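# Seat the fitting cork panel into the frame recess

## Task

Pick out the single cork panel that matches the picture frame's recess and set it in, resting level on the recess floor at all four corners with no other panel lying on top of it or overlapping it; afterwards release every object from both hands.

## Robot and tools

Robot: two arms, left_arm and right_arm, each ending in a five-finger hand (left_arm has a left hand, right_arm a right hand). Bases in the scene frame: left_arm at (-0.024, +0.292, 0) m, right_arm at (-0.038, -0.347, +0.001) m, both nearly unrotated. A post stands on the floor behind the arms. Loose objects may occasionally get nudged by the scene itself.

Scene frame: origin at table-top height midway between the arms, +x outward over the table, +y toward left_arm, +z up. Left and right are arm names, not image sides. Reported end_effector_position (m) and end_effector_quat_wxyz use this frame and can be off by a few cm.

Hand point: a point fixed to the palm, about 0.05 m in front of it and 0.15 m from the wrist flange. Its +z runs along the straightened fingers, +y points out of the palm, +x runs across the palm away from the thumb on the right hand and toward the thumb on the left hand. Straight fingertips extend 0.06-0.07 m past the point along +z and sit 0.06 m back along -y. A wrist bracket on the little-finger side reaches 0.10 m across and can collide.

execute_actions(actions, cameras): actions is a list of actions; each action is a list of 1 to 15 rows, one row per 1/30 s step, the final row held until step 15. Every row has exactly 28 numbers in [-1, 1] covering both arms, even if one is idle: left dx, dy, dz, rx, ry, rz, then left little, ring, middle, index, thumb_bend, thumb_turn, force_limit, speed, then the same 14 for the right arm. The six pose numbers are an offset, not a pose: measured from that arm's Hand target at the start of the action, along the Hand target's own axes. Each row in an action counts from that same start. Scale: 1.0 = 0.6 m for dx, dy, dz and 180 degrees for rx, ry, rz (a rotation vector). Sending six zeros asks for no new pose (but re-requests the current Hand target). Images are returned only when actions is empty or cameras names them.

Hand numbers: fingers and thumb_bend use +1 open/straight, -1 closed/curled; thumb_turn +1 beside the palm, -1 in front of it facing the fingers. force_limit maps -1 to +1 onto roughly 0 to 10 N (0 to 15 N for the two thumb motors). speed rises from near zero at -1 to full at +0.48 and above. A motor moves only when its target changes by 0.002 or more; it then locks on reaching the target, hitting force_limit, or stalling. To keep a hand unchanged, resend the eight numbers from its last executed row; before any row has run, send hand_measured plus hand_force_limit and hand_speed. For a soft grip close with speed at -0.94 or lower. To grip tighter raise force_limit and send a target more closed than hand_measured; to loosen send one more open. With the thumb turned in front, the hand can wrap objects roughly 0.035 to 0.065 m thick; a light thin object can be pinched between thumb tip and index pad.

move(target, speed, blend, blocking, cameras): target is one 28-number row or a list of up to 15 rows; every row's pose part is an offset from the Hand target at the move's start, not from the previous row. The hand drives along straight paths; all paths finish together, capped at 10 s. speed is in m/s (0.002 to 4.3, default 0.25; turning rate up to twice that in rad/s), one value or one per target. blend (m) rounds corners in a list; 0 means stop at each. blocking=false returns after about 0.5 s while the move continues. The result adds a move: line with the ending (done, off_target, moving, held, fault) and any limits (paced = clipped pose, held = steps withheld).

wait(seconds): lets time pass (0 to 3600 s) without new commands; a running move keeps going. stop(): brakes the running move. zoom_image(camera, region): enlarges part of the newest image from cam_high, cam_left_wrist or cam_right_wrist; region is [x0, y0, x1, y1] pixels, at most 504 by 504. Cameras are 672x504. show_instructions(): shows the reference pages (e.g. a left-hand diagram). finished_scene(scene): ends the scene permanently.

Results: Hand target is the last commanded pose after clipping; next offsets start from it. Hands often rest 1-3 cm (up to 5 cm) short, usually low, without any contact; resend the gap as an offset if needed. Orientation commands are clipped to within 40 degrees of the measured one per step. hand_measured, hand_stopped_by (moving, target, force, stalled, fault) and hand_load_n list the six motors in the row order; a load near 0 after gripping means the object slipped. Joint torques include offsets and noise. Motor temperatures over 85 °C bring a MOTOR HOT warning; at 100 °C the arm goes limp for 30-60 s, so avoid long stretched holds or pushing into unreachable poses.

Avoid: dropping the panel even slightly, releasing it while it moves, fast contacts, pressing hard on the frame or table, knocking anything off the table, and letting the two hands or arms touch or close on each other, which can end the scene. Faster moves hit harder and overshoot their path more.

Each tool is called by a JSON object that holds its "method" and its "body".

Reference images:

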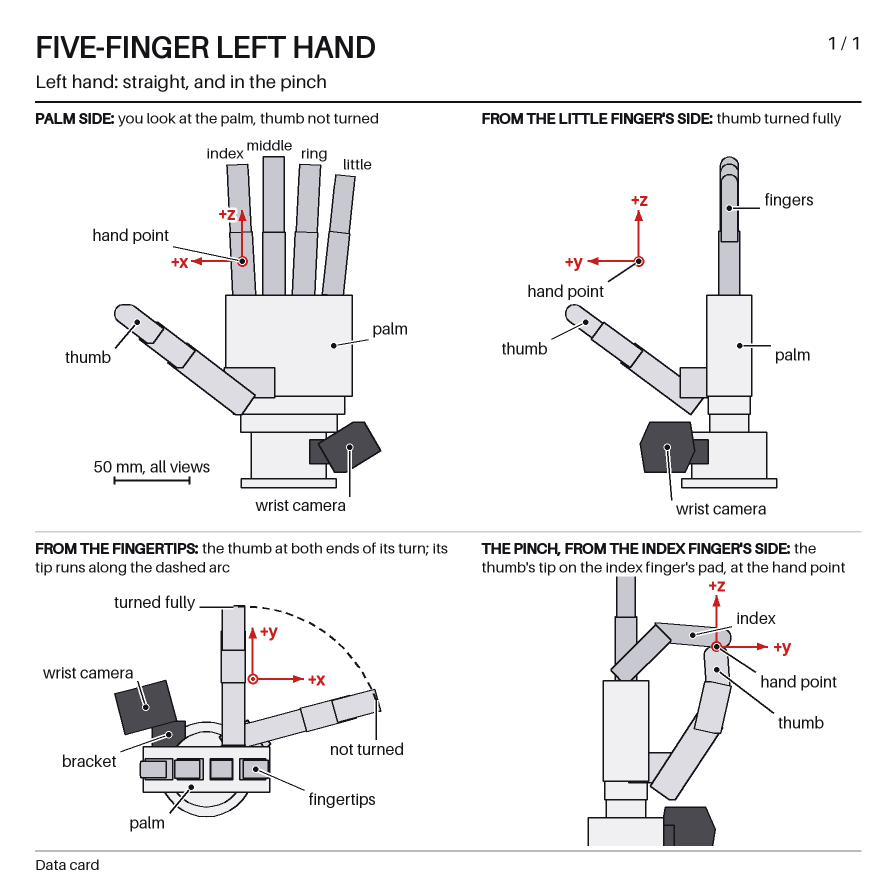

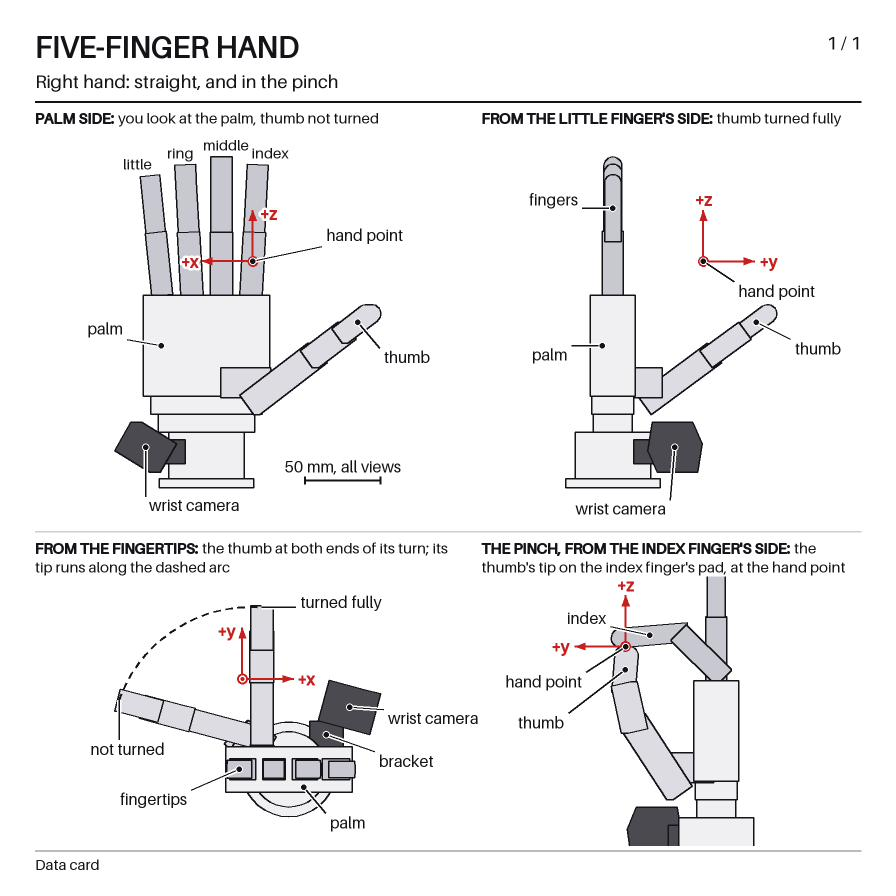

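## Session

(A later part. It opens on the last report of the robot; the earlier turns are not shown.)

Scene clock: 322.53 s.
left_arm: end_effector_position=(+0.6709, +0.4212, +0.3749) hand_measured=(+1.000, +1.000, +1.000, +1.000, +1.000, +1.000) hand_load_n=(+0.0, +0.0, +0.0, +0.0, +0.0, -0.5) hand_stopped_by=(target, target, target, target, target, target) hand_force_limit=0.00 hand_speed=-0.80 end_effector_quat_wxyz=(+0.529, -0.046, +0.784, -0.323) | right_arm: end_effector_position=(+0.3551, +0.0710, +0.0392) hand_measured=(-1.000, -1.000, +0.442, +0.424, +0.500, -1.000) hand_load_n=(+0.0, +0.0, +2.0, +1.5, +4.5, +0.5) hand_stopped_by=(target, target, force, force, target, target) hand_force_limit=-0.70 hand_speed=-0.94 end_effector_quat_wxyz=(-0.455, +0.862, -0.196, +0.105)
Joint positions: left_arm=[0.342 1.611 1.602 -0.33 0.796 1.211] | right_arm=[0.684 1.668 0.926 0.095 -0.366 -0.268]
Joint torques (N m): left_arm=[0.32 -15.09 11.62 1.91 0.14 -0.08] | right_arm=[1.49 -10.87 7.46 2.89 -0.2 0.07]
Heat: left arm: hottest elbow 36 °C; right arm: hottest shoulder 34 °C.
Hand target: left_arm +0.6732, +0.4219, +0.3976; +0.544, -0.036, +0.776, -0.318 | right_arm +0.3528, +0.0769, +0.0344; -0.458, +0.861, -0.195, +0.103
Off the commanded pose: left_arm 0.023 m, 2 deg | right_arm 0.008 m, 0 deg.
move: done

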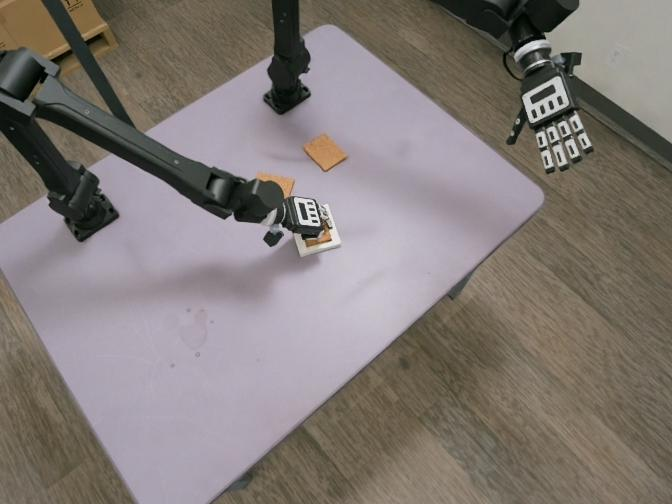

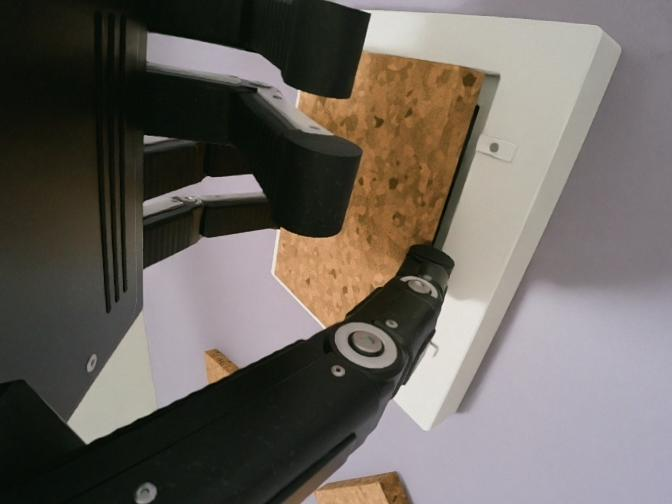

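{"method": "move", "body": {"target": [0,0,0,0,0,0, 1,1,1,1,1,1,0,-0.8, -0.0016,0.0027,-0.004,0,0,0, -1,-1,0.0,0.1,0.5,-1,-0.7,-0.94], "speed": 0.05, "cameras": ["cam_high","cam_right_wrist"]}}

{"method": "zoom_image", "body": {"camera": "cam_right_wrist", "region": [380, 40, 540, 260]}}

Scene clock: 328.70 s.
left_arm: end_effector_position=(+0.6709, +0.4212, +0.3749) hand_measured=(+1.000, +1.000, +1.000, +1.000, +1.000, +1.000) hand_load_n=(+0.0, +0.0, +0.0, +0.0, +0.0, +0.0) hand_stopped_by=(target, target, target, target, target, target) hand_force_limit=0.00 hand_speed=-0.80 end_effector_quat_wxyz=(+0.529, -0.046, +0.784, -0.323) | right_arm: end_effector_position=(+0.3548, +0.0708, +0.0387) hand_measured=(-1.000, -1.000, +0.442, +0.424, +0.500, -1.000) hand_load_n=(+0.0, +0.5, +2.0, +1.5, +4.0, +0.5) hand_stopped_by=(target, target, force, force, target, target) hand_force_limit=-0.70 hand_speed=-0.94 end_effector_quat_wxyz=(-0.457, +0.861, -0.195, +0.106)
Joint positions: left_arm=[0.342 1.611 1.602 -0.33 0.796 1.211] | right_arm=[0.684 1.668 0.921 0.103 -0.366 -0.268]
Joint torques (N m): left_arm=[0.38 -15.15 11.63 1.91 0.15 -0.08] | right_arm=[1.32 -11.34 6.99 2.69 -0.22 0.06]
Heat: left arm: hottest elbow 36 °C; right arm: hottest elbow 34 °C.
Hand target: left_arm +0.6732, +0.4219, +0.3976; +0.544, -0.036, +0.776, -0.318 | right_arm +0.3507, +0.0747, +0.0344; -0.458, +0.861, -0.195, +0.103
Off the commanded pose: left_arm 0.023 m, 2 deg | right_arm 0.007 m, 0 deg.
move: done

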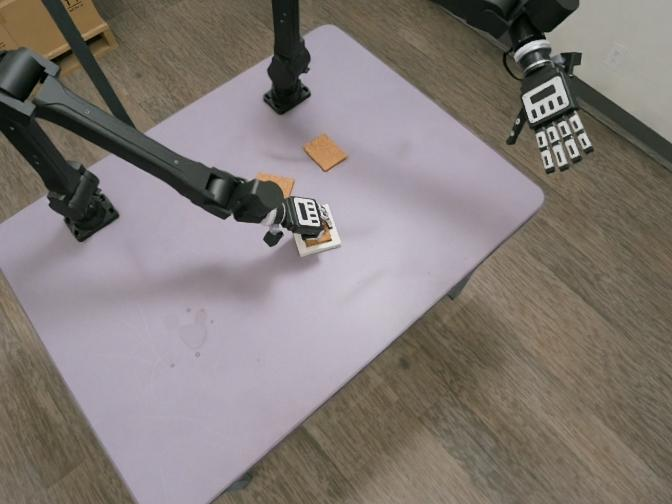

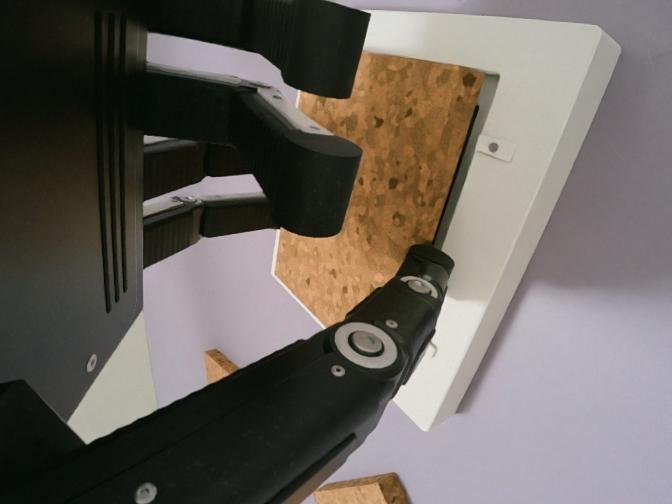

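Scaled by 2.291 from the camera's image (finer frame: 960x720).

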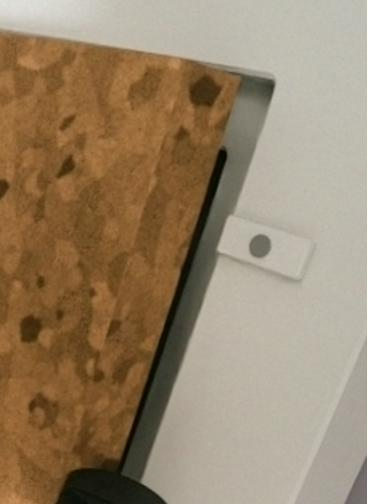

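{"method": "move", "body": {"target": [[0,0,0,0,0,0, 1,1,1,1,1,1,0,-0.8, 0.0013,-0.055,-0.036,0,0,0, -1,-1,0.0,0.1,0.5,-1,-0.7,-0.94],[0,0,0,0,0,0, 1,1,1,1,1,1,0,-0.8, 0.0013,-0.0055,-0.003,0,0,0, -1,-1,0.0,0.1,0.5,-1,-0.7,-0.94]], "speed": 0.05, "cameras": ["cam_high","cam_right_wrist"]}}

{"method": "zoom_image", "body": {"camera": "cam_right_wrist", "region": [380, 40, 540, 260]}}

{"method": "zoom_image", "body": {"camera": "cam_high", "region": [290, 205, 350, 265]}}

Scene clock: 334.10 s.
left_arm: end_effector_position=(+0.6709, +0.4212, +0.3749) hand_measured=(+1.000, +1.000, +1.000, +1.000, +1.000, +1.000) hand_load_n=(+0.0, +0.0, -0.5, +0.0, +0.0, +0.0) hand_stopped_by=(target, target, target, target, target, target) hand_force_limit=0.00 hand_speed=-0.80 end_effector_quat_wxyz=(+0.529, -0.046, +0.784, -0.323) | right_arm: end_effector_position=(+0.3527, +0.0691, +0.0408) hand_measured=(-1.000, -1.000, +0.442, +0.424, +0.500, -1.000) hand_load_n=(+0.0, +0.0, +2.0, +1.5, +4.0, +0.5) hand_stopped_by=(target, target, force, force, target, target) hand_force_limit=-0.70 hand_speed=-0.94 end_effector_quat_wxyz=(-0.454, +0.863, -0.196, +0.104)
Joint positions: left_arm=[0.342 1.611 1.602 -0.33 0.796 1.211] | right_arm=[0.684 1.659 0.921 0.086 -0.366 -0.268]
Joint torques (N m): left_arm=[0.38 -15.21 11.59 1.92 0.15 -0.08] | right_arm=[1.26 -11.05 7.53 3.02 -0.25 0.05]
Heat: left arm: hottest elbow 36 °C; right arm: hottest elbow 34 °C.
Hand target: left_arm +0.6732, +0.4219, +0.3976; +0.544, -0.036, +0.776, -0.318 | right_arm +0.3516, +0.0747, +0.0381; -0.458, +0.861, -0.195, +0.103
Off the commanded pose: left_arm 0.023 m, 2 deg | right_arm 0.006 m, 1 deg.
move: done

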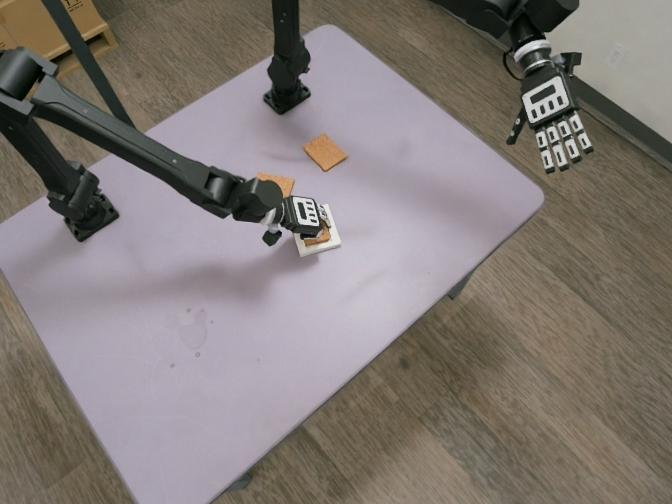

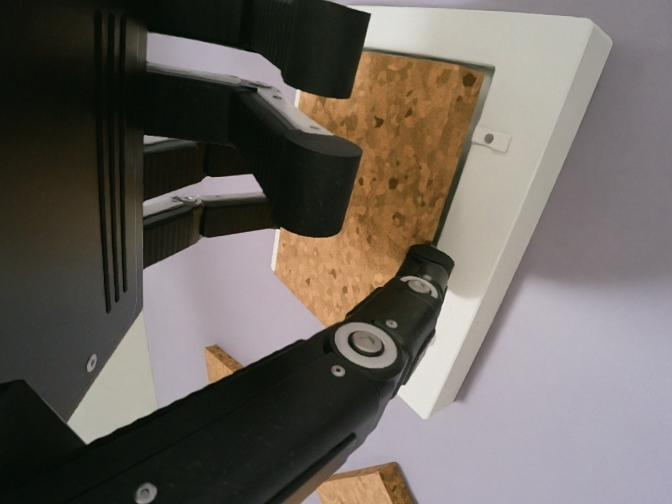

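Scaled by 2.291 from the camera's image (finer frame: 960x720).

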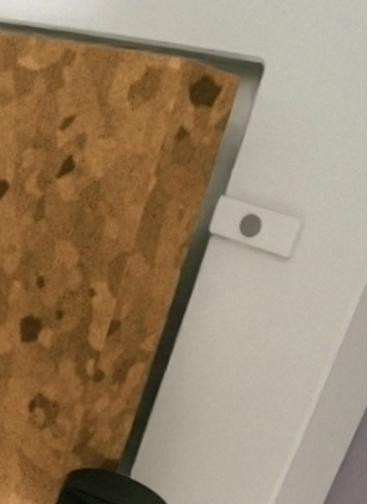

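Scaled by 8.400 from the camera's image (finer frame: 960x720).

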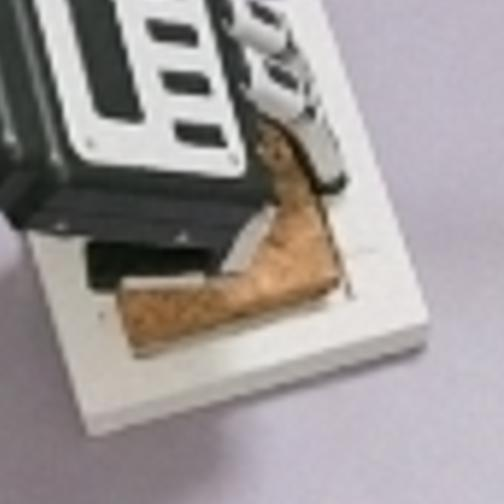

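{"method": "zoom_image", "body": {"camera": "cam_high", "region": [300, 228, 336, 255]}}

{"method": "zoom_image", "body": {"camera": "cam_right_wrist", "region": [270, 20, 510, 200]}}

Scaled by 14.000 from the camera's image (finer frame: 960x720).

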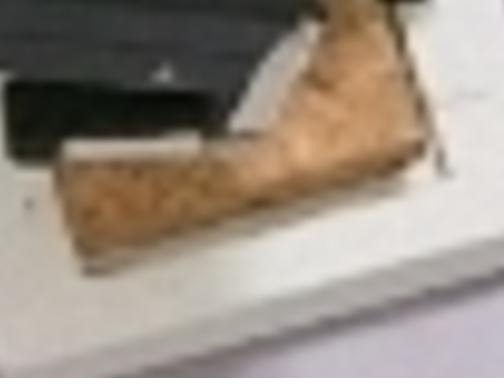

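Scaled by 2.100 from the camera's image (finer frame: 960x720).

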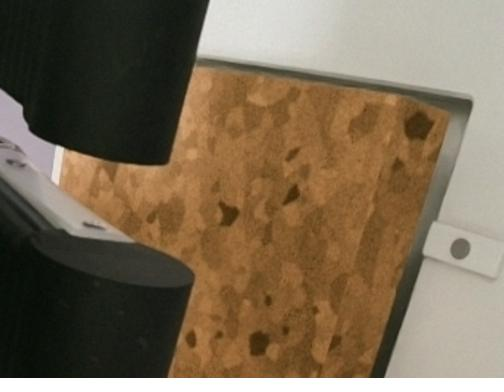

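{"method": "move", "body": {"target": [0,0,0,0,0,0, 1,1,1,1,1,1,0,-0.8, 0.0197,0.0023,-0.0035,0,0,0, -1,-1,0.0,0.1,0.5,-1,-0.7,-0.94], "speed": 0.05, "cameras": ["cam_high","cam_right_wrist"]}}

{"method": "zoom_image", "body": {"camera": "cam_right_wrist", "region": [380, 40, 540, 260]}}

{"method": "zoom_image", "body": {"camera": "cam_high", "region": [300, 228, 336, 255]}}

Scene clock: 347.33 s.
left_arm: end_effector_position=(+0.6709, +0.4212, +0.3749) hand_measured=(+1.000, +1.000, +1.000, +1.000, +1.000, +1.000) hand_load_n=(+0.0, +0.0, +0.0, +0.0, +0.0, +0.0) hand_stopped_by=(target, target, target, target, target, target) hand_force_limit=0.00 hand_speed=-0.80 end_effector_quat_wxyz=(+0.529, -0.046, +0.784, -0.323) | right_arm: end_effector_position=(+0.3521, +0.0682, +0.0397) hand_measured=(-1.000, -1.000, +0.442, +0.424, +0.500, -1.000) hand_load_n=(+0.0, +0.0, +2.5, +1.5, +4.5, +0.5) hand_stopped_by=(target, target, force, force, target, target) hand_force_limit=-0.70 hand_speed=-0.94 end_effector_quat_wxyz=(-0.456, +0.863, -0.195, +0.098)
Joint positions: left_arm=[0.342 1.611 1.602 -0.33 0.796 1.211] | right_arm=[0.678 1.663 0.921 0.086 -0.383 -0.268]
Joint torques (N m): left_arm=[0.38 -15.03 11.62 1.92 0.15 -0.09] | right_arm=[-0.21 -10.81 8.25 2.55 -0.33 -0.11]
Heat: left arm: hottest elbow 36 °C; right arm: hottest elbow 34 °C.
Hand target: left_arm +0.6732, +0.4219, +0.3976; +0.544, -0.036, +0.776, -0.318 | right_arm +0.3612, +0.0673, +0.0382; -0.458, +0.861, -0.195, +0.103
Off the commanded pose: left_arm 0.023 m, 2 deg | right_arm 0.009 m, 1 deg.
move: done

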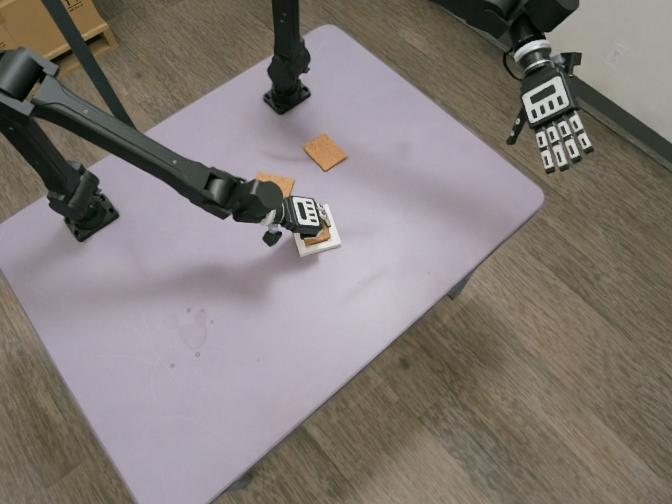

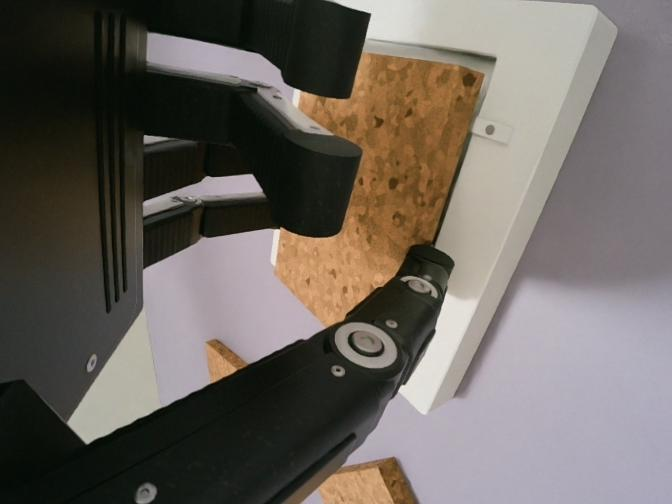

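Scaled by 2.291 from the camera's image (finer frame: 960x720).

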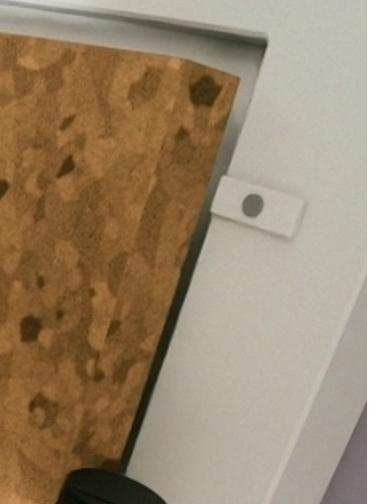

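Scaled by 14.000 from the camera's image (finer frame: 960x720).

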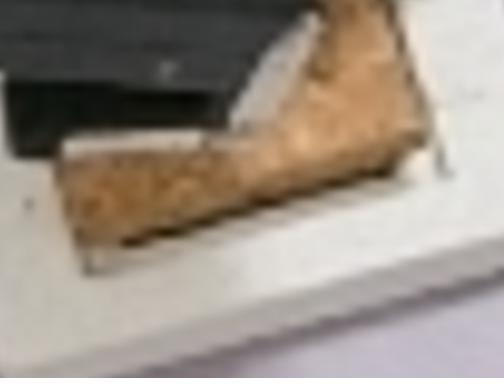

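{"method": "execute_actions", "body": {"actions": [], "cameras": ["cam_high","cam_right_wrist"]}}

{"method": "zoom_image", "body": {"camera": "cam_right_wrist", "region": [380, 40, 540, 260]}}

Scene clock: 356.70 s.
left_arm: end_effector_position=(+0.6709, +0.4212, +0.3749) hand_measured=(+1.000, +1.000, +1.000, +1.000, +1.000, +1.000) hand_load_n=(+0.0, +0.0, +0.0, +0.0, +0.0, +0.0) hand_stopped_by=(target, target, target, target, target, target) hand_force_limit=0.00 hand_speed=-0.80 end_effector_quat_wxyz=(+0.529, -0.046, +0.784, -0.323) | right_arm: end_effector_position=(+0.3521, +0.0682, +0.0397) hand_measured=(-1.000, -1.000, +0.442, +0.424, +0.500, -1.000) hand_load_n=(+0.0, +0.0, +2.5, +1.5, +4.5, +1.0) hand_stopped_by=(target, target, force, force, target, target) hand_force_limit=-0.70 hand_speed=-0.94 end_effector_quat_wxyz=(-0.456, +0.863, -0.195, +0.098)
Joint positions: left_arm=[0.342 1.611 1.602 -0.33 0.796 1.211] | right_arm=[0.678 1.663 0.921 0.086 -0.383 -0.268]
Joint velocities: within noise
Joint torques (N m): left_arm=[0.44 -15.09 11.62 1.91 0.15 -0.07] | right_arm=[-0.26 -10.87 8.27 2.54 -0.33 -0.1]
Motor temperatures (°C): left_arm=[31 35 36 29 30 30] | right_arm=[29 33 34 27 25 27]
Heat: left arm: hottest elbow 36 °C; right arm: hottest elbow 34 °C.
Hand target: left_arm +0.6732, +0.4219, +0.3976; +0.544, -0.036, +0.776, -0.318 | right_arm +0.3612, +0.0673, +0.0382; -0.458, +0.861, -0.195, +0.103
Off the commanded pose: left_arm 0.023 m, 2 deg | right_arm 0.009 m, 1 deg.
Images, in order (width x height): cam_high 672x504, cam_right_wrist 672x504.

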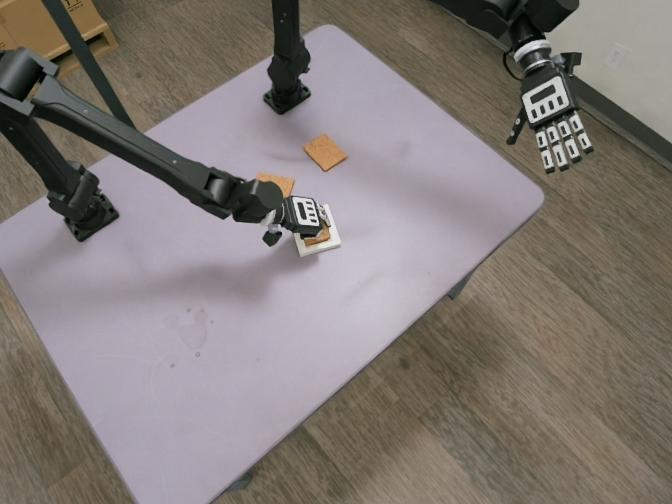

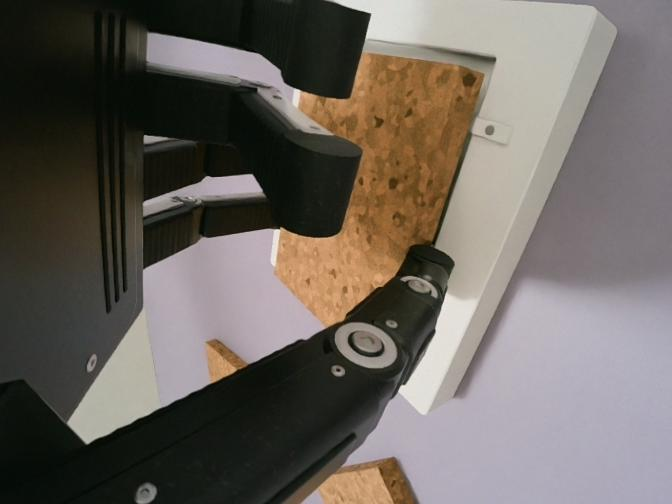

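Scaled by 2.291 from the camera's image (finer frame: 960x720).

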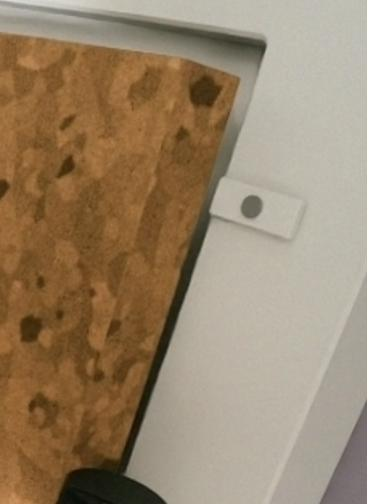

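{"method": "move", "body": {"target": [0,0,0,0,0,0, 1,1,1,1,1,1,0,-0.8, 0.0065,0.0005,-0.0015,0,0,0, -1,-1,0.0,0.1,0.5,-1,-0.7,-0.94], "speed": 0.05, "cameras": ["cam_high","cam_right_wrist"]}}

{"method": "zoom_image", "body": {"camera": "cam_right_wrist", "region": [380, 40, 540, 260]}}

{"method": "zoom_image", "body": {"camera": "cam_high", "region": [300, 228, 336, 255]}}

Scene clock: 359.57 s.
left_arm: end_effector_position=(+0.6709, +0.4212, +0.3749) hand_measured=(+1.000, +1.000, +1.000, +1.000, +1.000, +1.000) hand_load_n=(+0.0, +0.0, +0.0, +0.0, +0.0, +0.0) hand_stopped_by=(target, target, target, target, target, target) hand_force_limit=0.00 hand_speed=-0.80 end_effector_quat_wxyz=(+0.529, -0.046, +0.784, -0.323) | right_arm: end_effector_position=(+0.3552, +0.0649, +0.0397) hand_measured=(-1.000, -1.000, +0.442, +0.424, +0.500, -1.000) hand_load_n=(+0.0, +0.0, +2.5, +1.5, +4.5, +1.0) hand_stopped_by=(target, target, force, force, target, target) hand_force_limit=-0.70 hand_speed=-0.94 end_effector_quat_wxyz=(-0.456, +0.862, -0.196, +0.098)
Joint positions: left_arm=[0.342 1.611 1.602 -0.33 0.796 1.211] | right_arm=[0.668 1.663 0.921 0.086 -0.39 -0.273]
Joint torques (N m): left_arm=[0.38 -15.09 11.66 1.92 0.15 -0.08] | right_arm=[-0.15 -10.75 8.5 2.4 -0.35 -0.09]
Heat: left arm: hottest elbow 36 °C; right arm: hottest elbow 34 °C.
Hand target: left_arm +0.6732, +0.4219, +0.3976; +0.544, -0.036, +0.776, -0.318 | right_arm +0.3643, +0.0648, +0.0385; -0.458, +0.861, -0.195, +0.103
Off the commanded pose: left_arm 0.023 m, 2 deg | right_arm 0.009 m, 1 deg.
move: done

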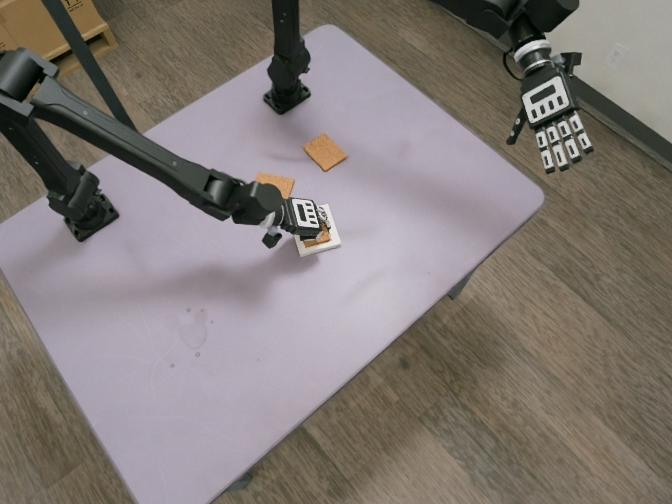

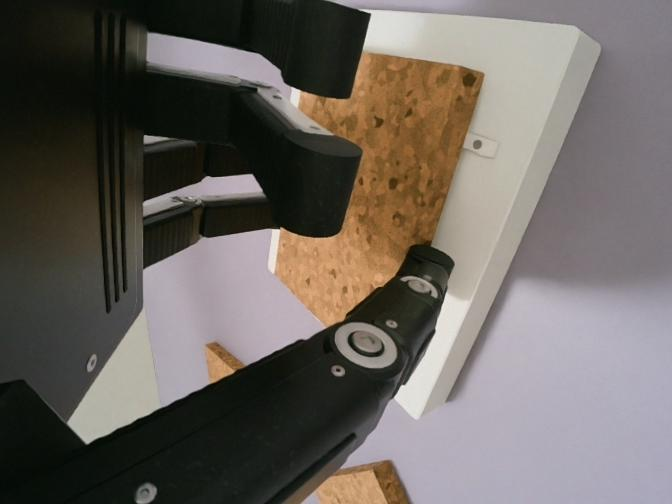

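Scaled by 2.291 from the camera's image (finer frame: 960x720).

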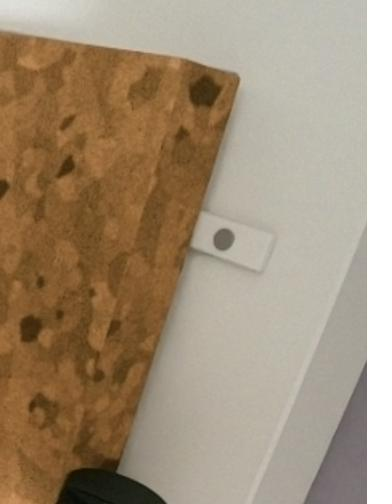

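Scaled by 14.000 from the camera's image (finer frame: 960x720).

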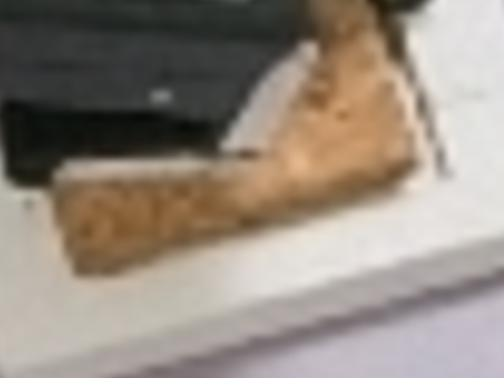

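{"method": "move", "body": {"target": [[0,0,0,0,0,0, 1,1,1,1,1,1,0,-0.8, 0,-0.048,-0.032,0,0,0, -1,-1,0.0,0.1,0.5,-1,-0.7,-0.94],[0,0,0,0,0,0, 1,1,1,1,1,1,0,-0.8, 0,0.001,0.0007,0,0,0, -1,-1,0.0,0.1,0.5,-1,-0.7,-0.94]], "speed": 0.05, "cameras": ["cam_high","cam_right_wrist"]}}

{"method": "zoom_image", "body": {"camera": "cam_right_wrist", "region": [380, 40, 540, 260]}}

{"method": "zoom_image", "body": {"camera": "cam_high", "region": [300, 228, 336, 255]}}

Scene clock: 365.57 s.
left_arm: end_effector_position=(+0.6709, +0.4212, +0.3749) hand_measured=(+1.000, +1.000, +1.000, +1.000, +1.000, +1.000) hand_load_n=(+0.0, +0.0, +0.0, +0.0, +0.0, +0.0) hand_stopped_by=(target, target, target, target, target, target) hand_force_limit=0.00 hand_speed=-0.80 end_effector_quat_wxyz=(+0.529, -0.046, +0.784, -0.323) | right_arm: end_effector_position=(+0.3572, +0.0664, +0.0406) hand_measured=(-1.000, -1.000, +0.442, +0.424, +0.500, -1.000) hand_load_n=(+0.0, +0.0, +2.5, +1.5, +4.0, +0.5) hand_stopped_by=(target, target, force, force, target, target) hand_force_limit=-0.70 hand_speed=-0.94 end_effector_quat_wxyz=(-0.455, +0.863, -0.196, +0.097)
Joint positions: left_arm=[0.342 1.611 1.602 -0.33 0.796 1.211] | right_arm=[0.668 1.667 0.933 0.074 -0.39 -0.275]
Joint torques (N m): left_arm=[0.38 -15.15 11.62 1.91 0.15 -0.08] | right_arm=[-0.21 -11.11 7.62 2.99 -0.32 -0.1]
Heat: left arm: hottest elbow 36 °C; right arm: hottest elbow 34 °C.
Hand target: left_arm +0.6732, +0.4219, +0.3976; +0.544, -0.036, +0.776, -0.318 | right_arm +0.3643, +0.0647, +0.0377; -0.458, +0.861, -0.195, +0.103
Off the commanded pose: left_arm 0.023 m, 2 deg | right_arm 0.008 m, 1 deg.
move: done

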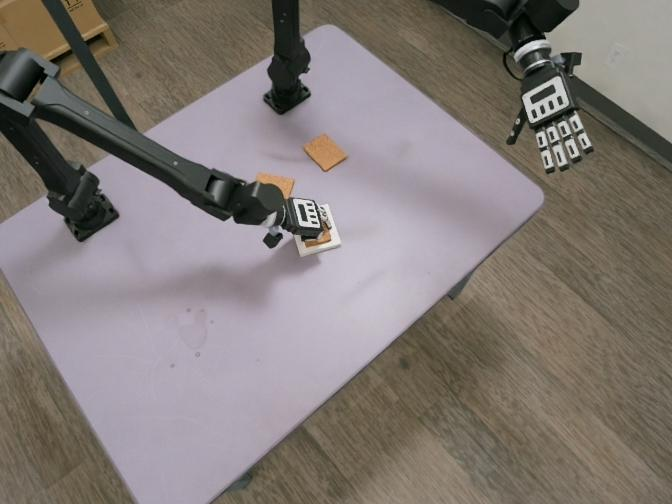

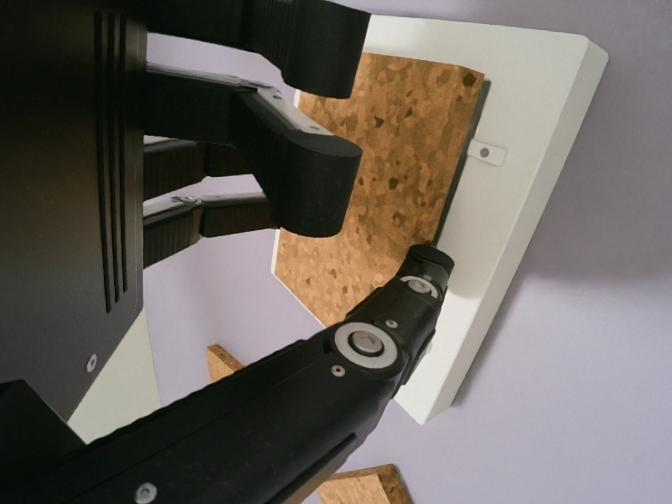

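Scaled by 2.291 from the camera's image (finer frame: 960x720).

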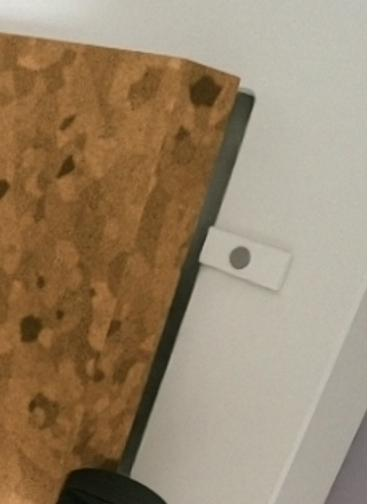

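Scaled by 14.000 from the camera's image (finer frame: 960x720).

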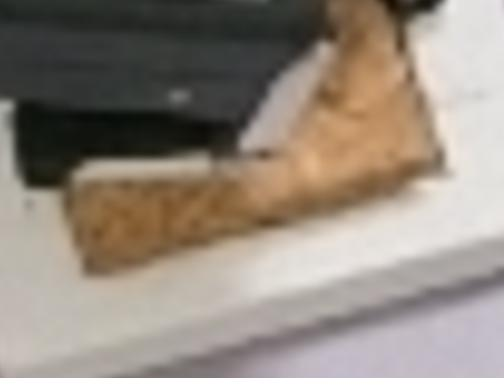

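{"method": "move", "body": {"target": [0,0,0,0,0,0, 1,1,1,1,1,1,0,-0.8, -0.0217,-0.004,0.006,0,0,0, -1,-1,0.0,0.1,0.5,-1,-0.7,-0.94], "speed": 0.05, "cameras": ["cam_high","cam_right_wrist"]}}

{"method": "zoom_image", "body": {"camera": "cam_right_wrist", "region": [380, 40, 540, 260]}}

{"method": "zoom_image", "body": {"camera": "cam_high", "region": [300, 228, 336, 255]}}

Scene clock: 372.10 s.
left_arm: end_effector_position=(+0.6709, +0.4212, +0.3749) hand_measured=(+1.000, +1.000, +1.000, +1.000, +1.000, +1.000) hand_load_n=(+0.0, +0.0, -0.5, +0.0, +0.5, +0.0) hand_stopped_by=(target, target, target, target, target, target) hand_force_limit=0.00 hand_speed=-0.80 end_effector_quat_wxyz=(+0.529, -0.046, +0.784, -0.323) | right_arm: end_effector_position=(+0.3570, +0.0680, +0.0394) hand_measured=(-1.000, -1.000, +0.442, +0.424, +0.500, -1.000) hand_load_n=(+0.0, +0.0, +2.5, +1.5, +4.0, +0.5) hand_stopped_by=(target, target, force, force, target, target) hand_force_limit=-0.70 hand_speed=-0.94 end_effector_quat_wxyz=(-0.454, +0.863, -0.197, +0.105)
Joint positions: left_arm=[0.342 1.611 1.602 -0.33 0.796 1.211] | right_arm=[0.677 1.667 0.928 0.086 -0.37 -0.273]
Joint torques (N m): left_arm=[0.38 -15.03 11.58 1.91 0.15 -0.08] | right_arm=[1.44 -11.46 7.41 2.85 -0.2 0.07]
Heat: left arm: hottest elbow 36 °C; right arm: hottest elbow 34 °C.
Hand target: left_arm +0.6732, +0.4219, +0.3976; +0.544, -0.036, +0.776, -0.318 | right_arm +0.3544, +0.0742, +0.0377; -0.458, +0.861, -0.195, +0.103
Off the commanded pose: left_arm 0.023 m, 2 deg | right_arm 0.007 m, 1 deg.
move: done

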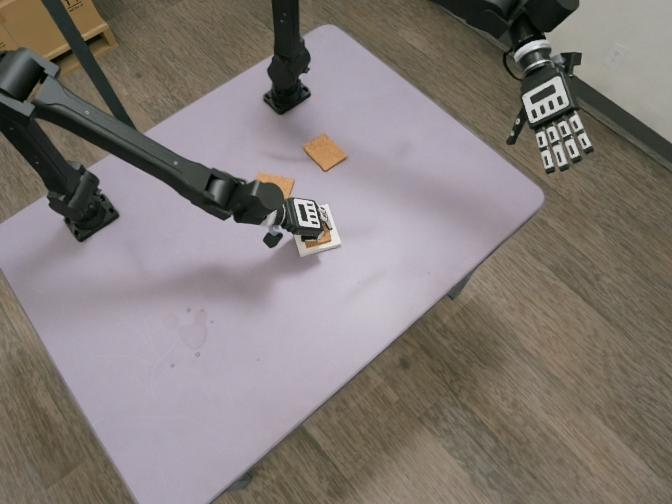

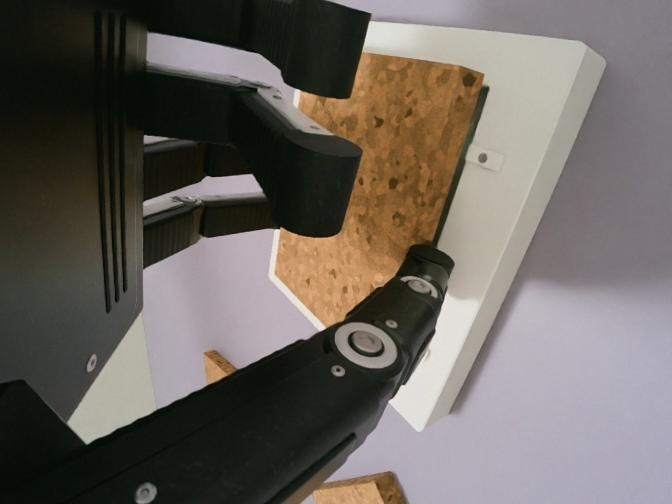

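Scaled by 2.291 from the camera's image (finer frame: 960x720).

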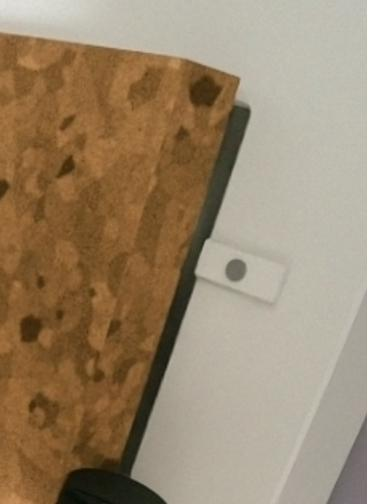

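Scaled by 14.000 from the camera's image (finer frame: 960x720).

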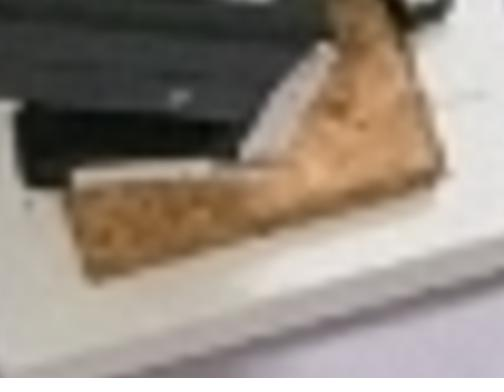

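{"method": "move", "body": {"target": [0,0,0,0,0,0, 1,1,1,1,1,1,0,-0.8, -0.0058,-0.0005,0.0005,0,0,0, -1,-1,0.0,0.1,0.5,-1,-0.7,-0.94], "speed": 0.05, "cameras": ["cam_high","cam_right_wrist"]}}

{"method": "zoom_image", "body": {"camera": "cam_right_wrist", "region": [380, 40, 540, 260]}}

{"method": "zoom_image", "body": {"camera": "cam_high", "region": [300, 228, 336, 255]}}

Scene clock: 379.83 s.
left_arm: end_effector_position=(+0.6709, +0.4212, +0.3749) hand_measured=(+1.000, +1.000, +1.000, +1.000, +1.000, +1.000) hand_load_n=(+0.0, +0.0, +0.0, +0.0, +0.0, +0.0) hand_stopped_by=(target, target, target, target, target, target) hand_force_limit=0.00 hand_speed=-0.80 end_effector_quat_wxyz=(+0.529, -0.046, +0.784, -0.323) | right_arm: end_effector_position=(+0.3557, +0.0700, +0.0393) hand_measured=(-1.000, -1.000, +0.442, +0.424, +0.500, -1.000) hand_load_n=(+0.0, +0.0, +2.0, +1.5, +4.5, +0.5) hand_stopped_by=(target, target, force, force, target, target) hand_force_limit=-0.70 hand_speed=-0.94 end_effector_quat_wxyz=(-0.454, +0.863, -0.196, +0.106)
Joint positions: left_arm=[0.342 1.611 1.602 -0.33 0.796 1.211] | right_arm=[0.682 1.667 0.927 0.091 -0.364 -0.27]
Joint torques (N m): left_arm=[0.44 -15.03 11.64 1.92 0.16 -0.07] | right_arm=[1.55 -11.58 7.25 2.78 -0.24 0.1]
Heat: left arm: hottest elbow 36 °C; right arm: hottest elbow 34 °C.
Hand target: left_arm +0.6732, +0.4219, +0.3976; +0.544, -0.036, +0.776, -0.318 | right_arm +0.3514, +0.0763, +0.0379; -0.458, +0.861, -0.195, +0.103
Off the commanded pose: left_arm 0.023 m, 2 deg | right_arm 0.008 m, 1 deg.
move: done

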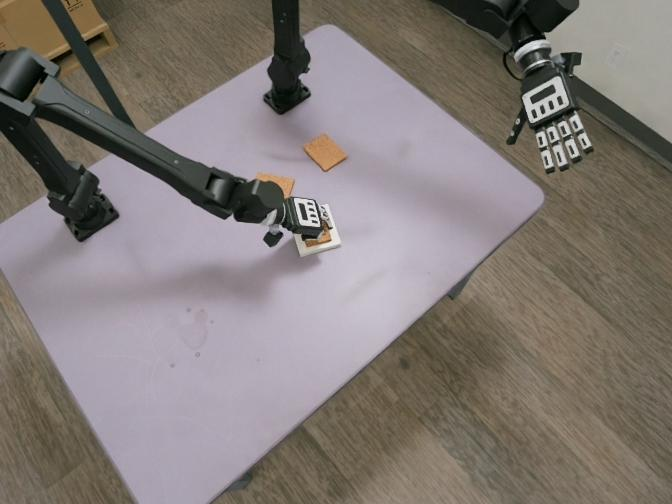

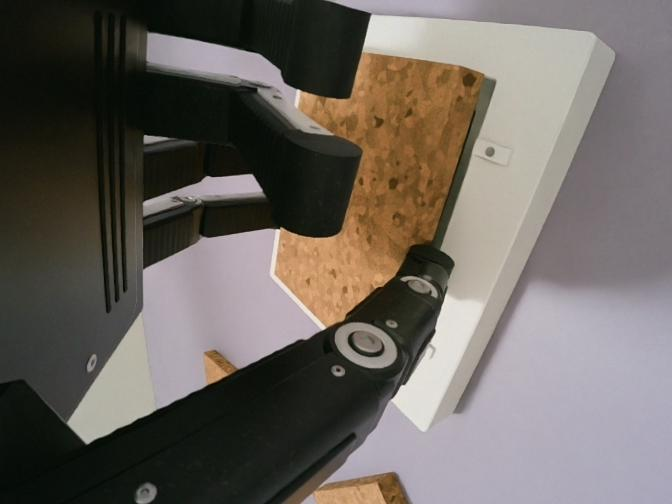

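Scaled by 2.291 from the camera's image (finer frame: 960x720).

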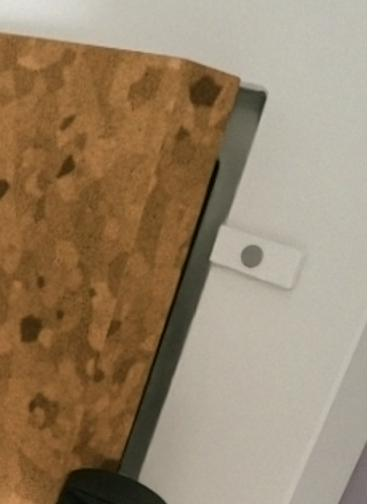

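Scaled by 14.000 from the camera's image (finer frame: 960x720).

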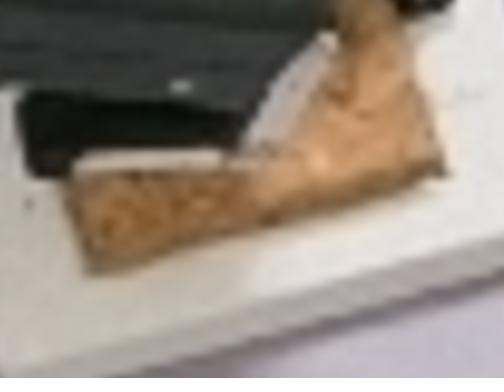

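{"method": "move", "body": {"target": [[0,0,0,0,0,0, 1,1,1,1,1,1,0,-0.8, -0.0016,-0.048,-0.032,0,0,0, -1,-1,0.0,0.1,0.5,-1,-0.7,-0.94],[0,0,0,0,0,0, 1,1,1,1,1,1,0,-0.8, -0.0016,0.0,0.0006,0,0,0, -1,-1,0.0,0.1,0.5,-1,-0.7,-0.94]], "speed": 0.05, "cameras": ["cam_high","cam_right_wrist"]}}

{"method": "zoom_image", "body": {"camera": "cam_right_wrist", "region": [380, 40, 540, 260]}}

{"method": "zoom_image", "body": {"camera": "cam_high", "region": [300, 228, 336, 255]}}

Scene clock: 388.37 s.
left_arm: end_effector_position=(+0.6709, +0.4212, +0.3749) hand_measured=(+1.000, +1.000, +1.000, +1.000, +1.000, +1.000) hand_load_n=(+0.0, +0.0, +0.0, +0.0, +0.0, +0.0) hand_stopped_by=(target, target, target, target, target, target) hand_force_limit=0.00 hand_speed=-0.80 end_effector_quat_wxyz=(+0.529, -0.046, +0.784, -0.323) | right_arm: end_effector_position=(+0.3522, +0.0703, +0.0401) hand_measured=(-1.000, -1.000, +0.442, +0.424, +0.500, -1.000) hand_load_n=(+0.0, +0.5, +2.0, +1.5, +4.0, +0.5) hand_stopped_by=(target, target, force, force, target, target) hand_force_limit=-0.70 hand_speed=-0.94 end_effector_quat_wxyz=(-0.454, +0.863, -0.196, +0.104)
Joint positions: left_arm=[0.342 1.611 1.602 -0.33 0.796 1.211] | right_arm=[0.687 1.661 0.922 0.088 -0.363 -0.267]
Joint torques (N m): left_arm=[0.38 -15.09 11.62 1.91 0.15 -0.08] | right_arm=[1.38 -11.05 7.58 2.88 -0.19 0.06]
Heat: left arm: hottest elbow 36 °C; right arm: hottest elbow 34 °C.
Hand target: left_arm +0.6732, +0.4219, +0.3976; +0.544, -0.036, +0.776, -0.318 | right_arm +0.3508, +0.0769, +0.0376; -0.458, +0.861, -0.195, +0.103
Off the commanded pose: left_arm 0.023 m, 2 deg | right_arm 0.007 m, 1 deg.
move: done

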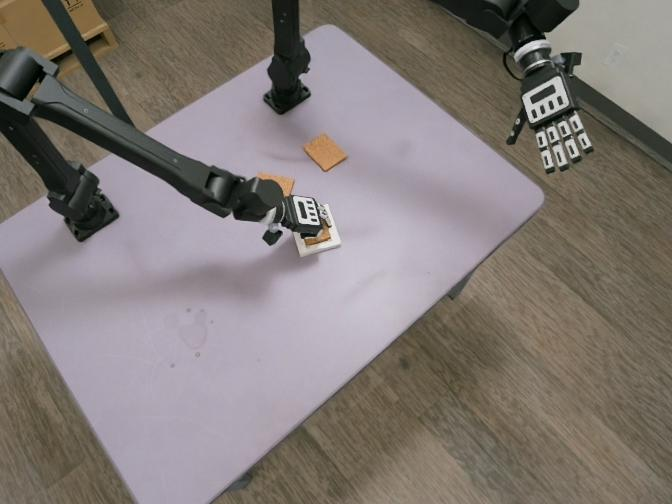

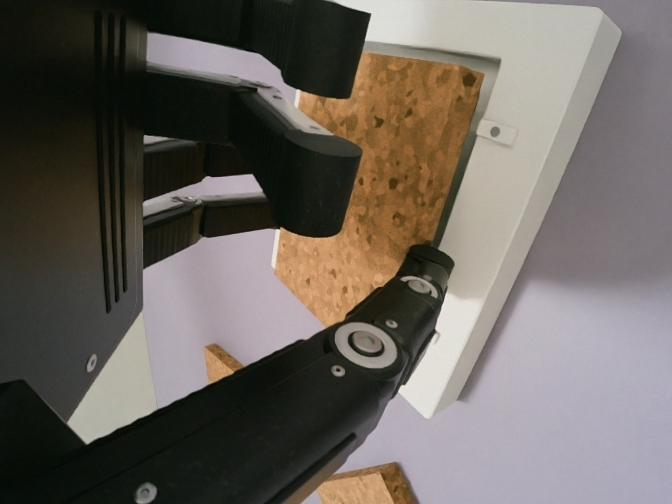

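Scaled by 2.291 from the camera's image (finer frame: 960x720).

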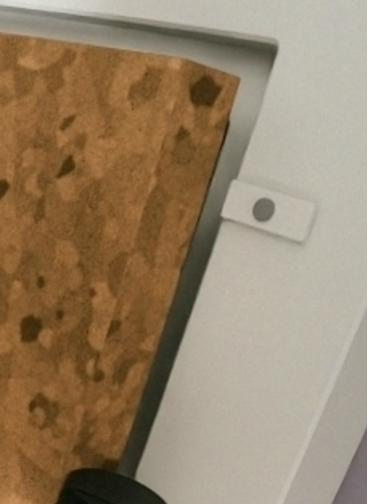

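Scaled by 14.000 from the camera's image (finer frame: 960x720).

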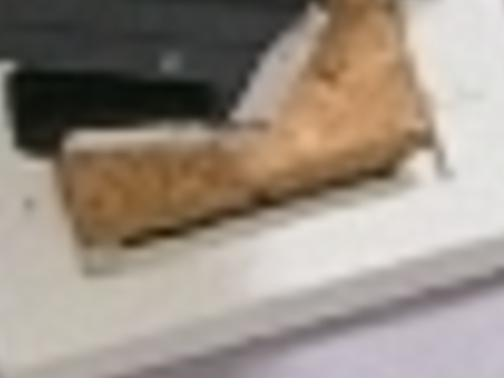

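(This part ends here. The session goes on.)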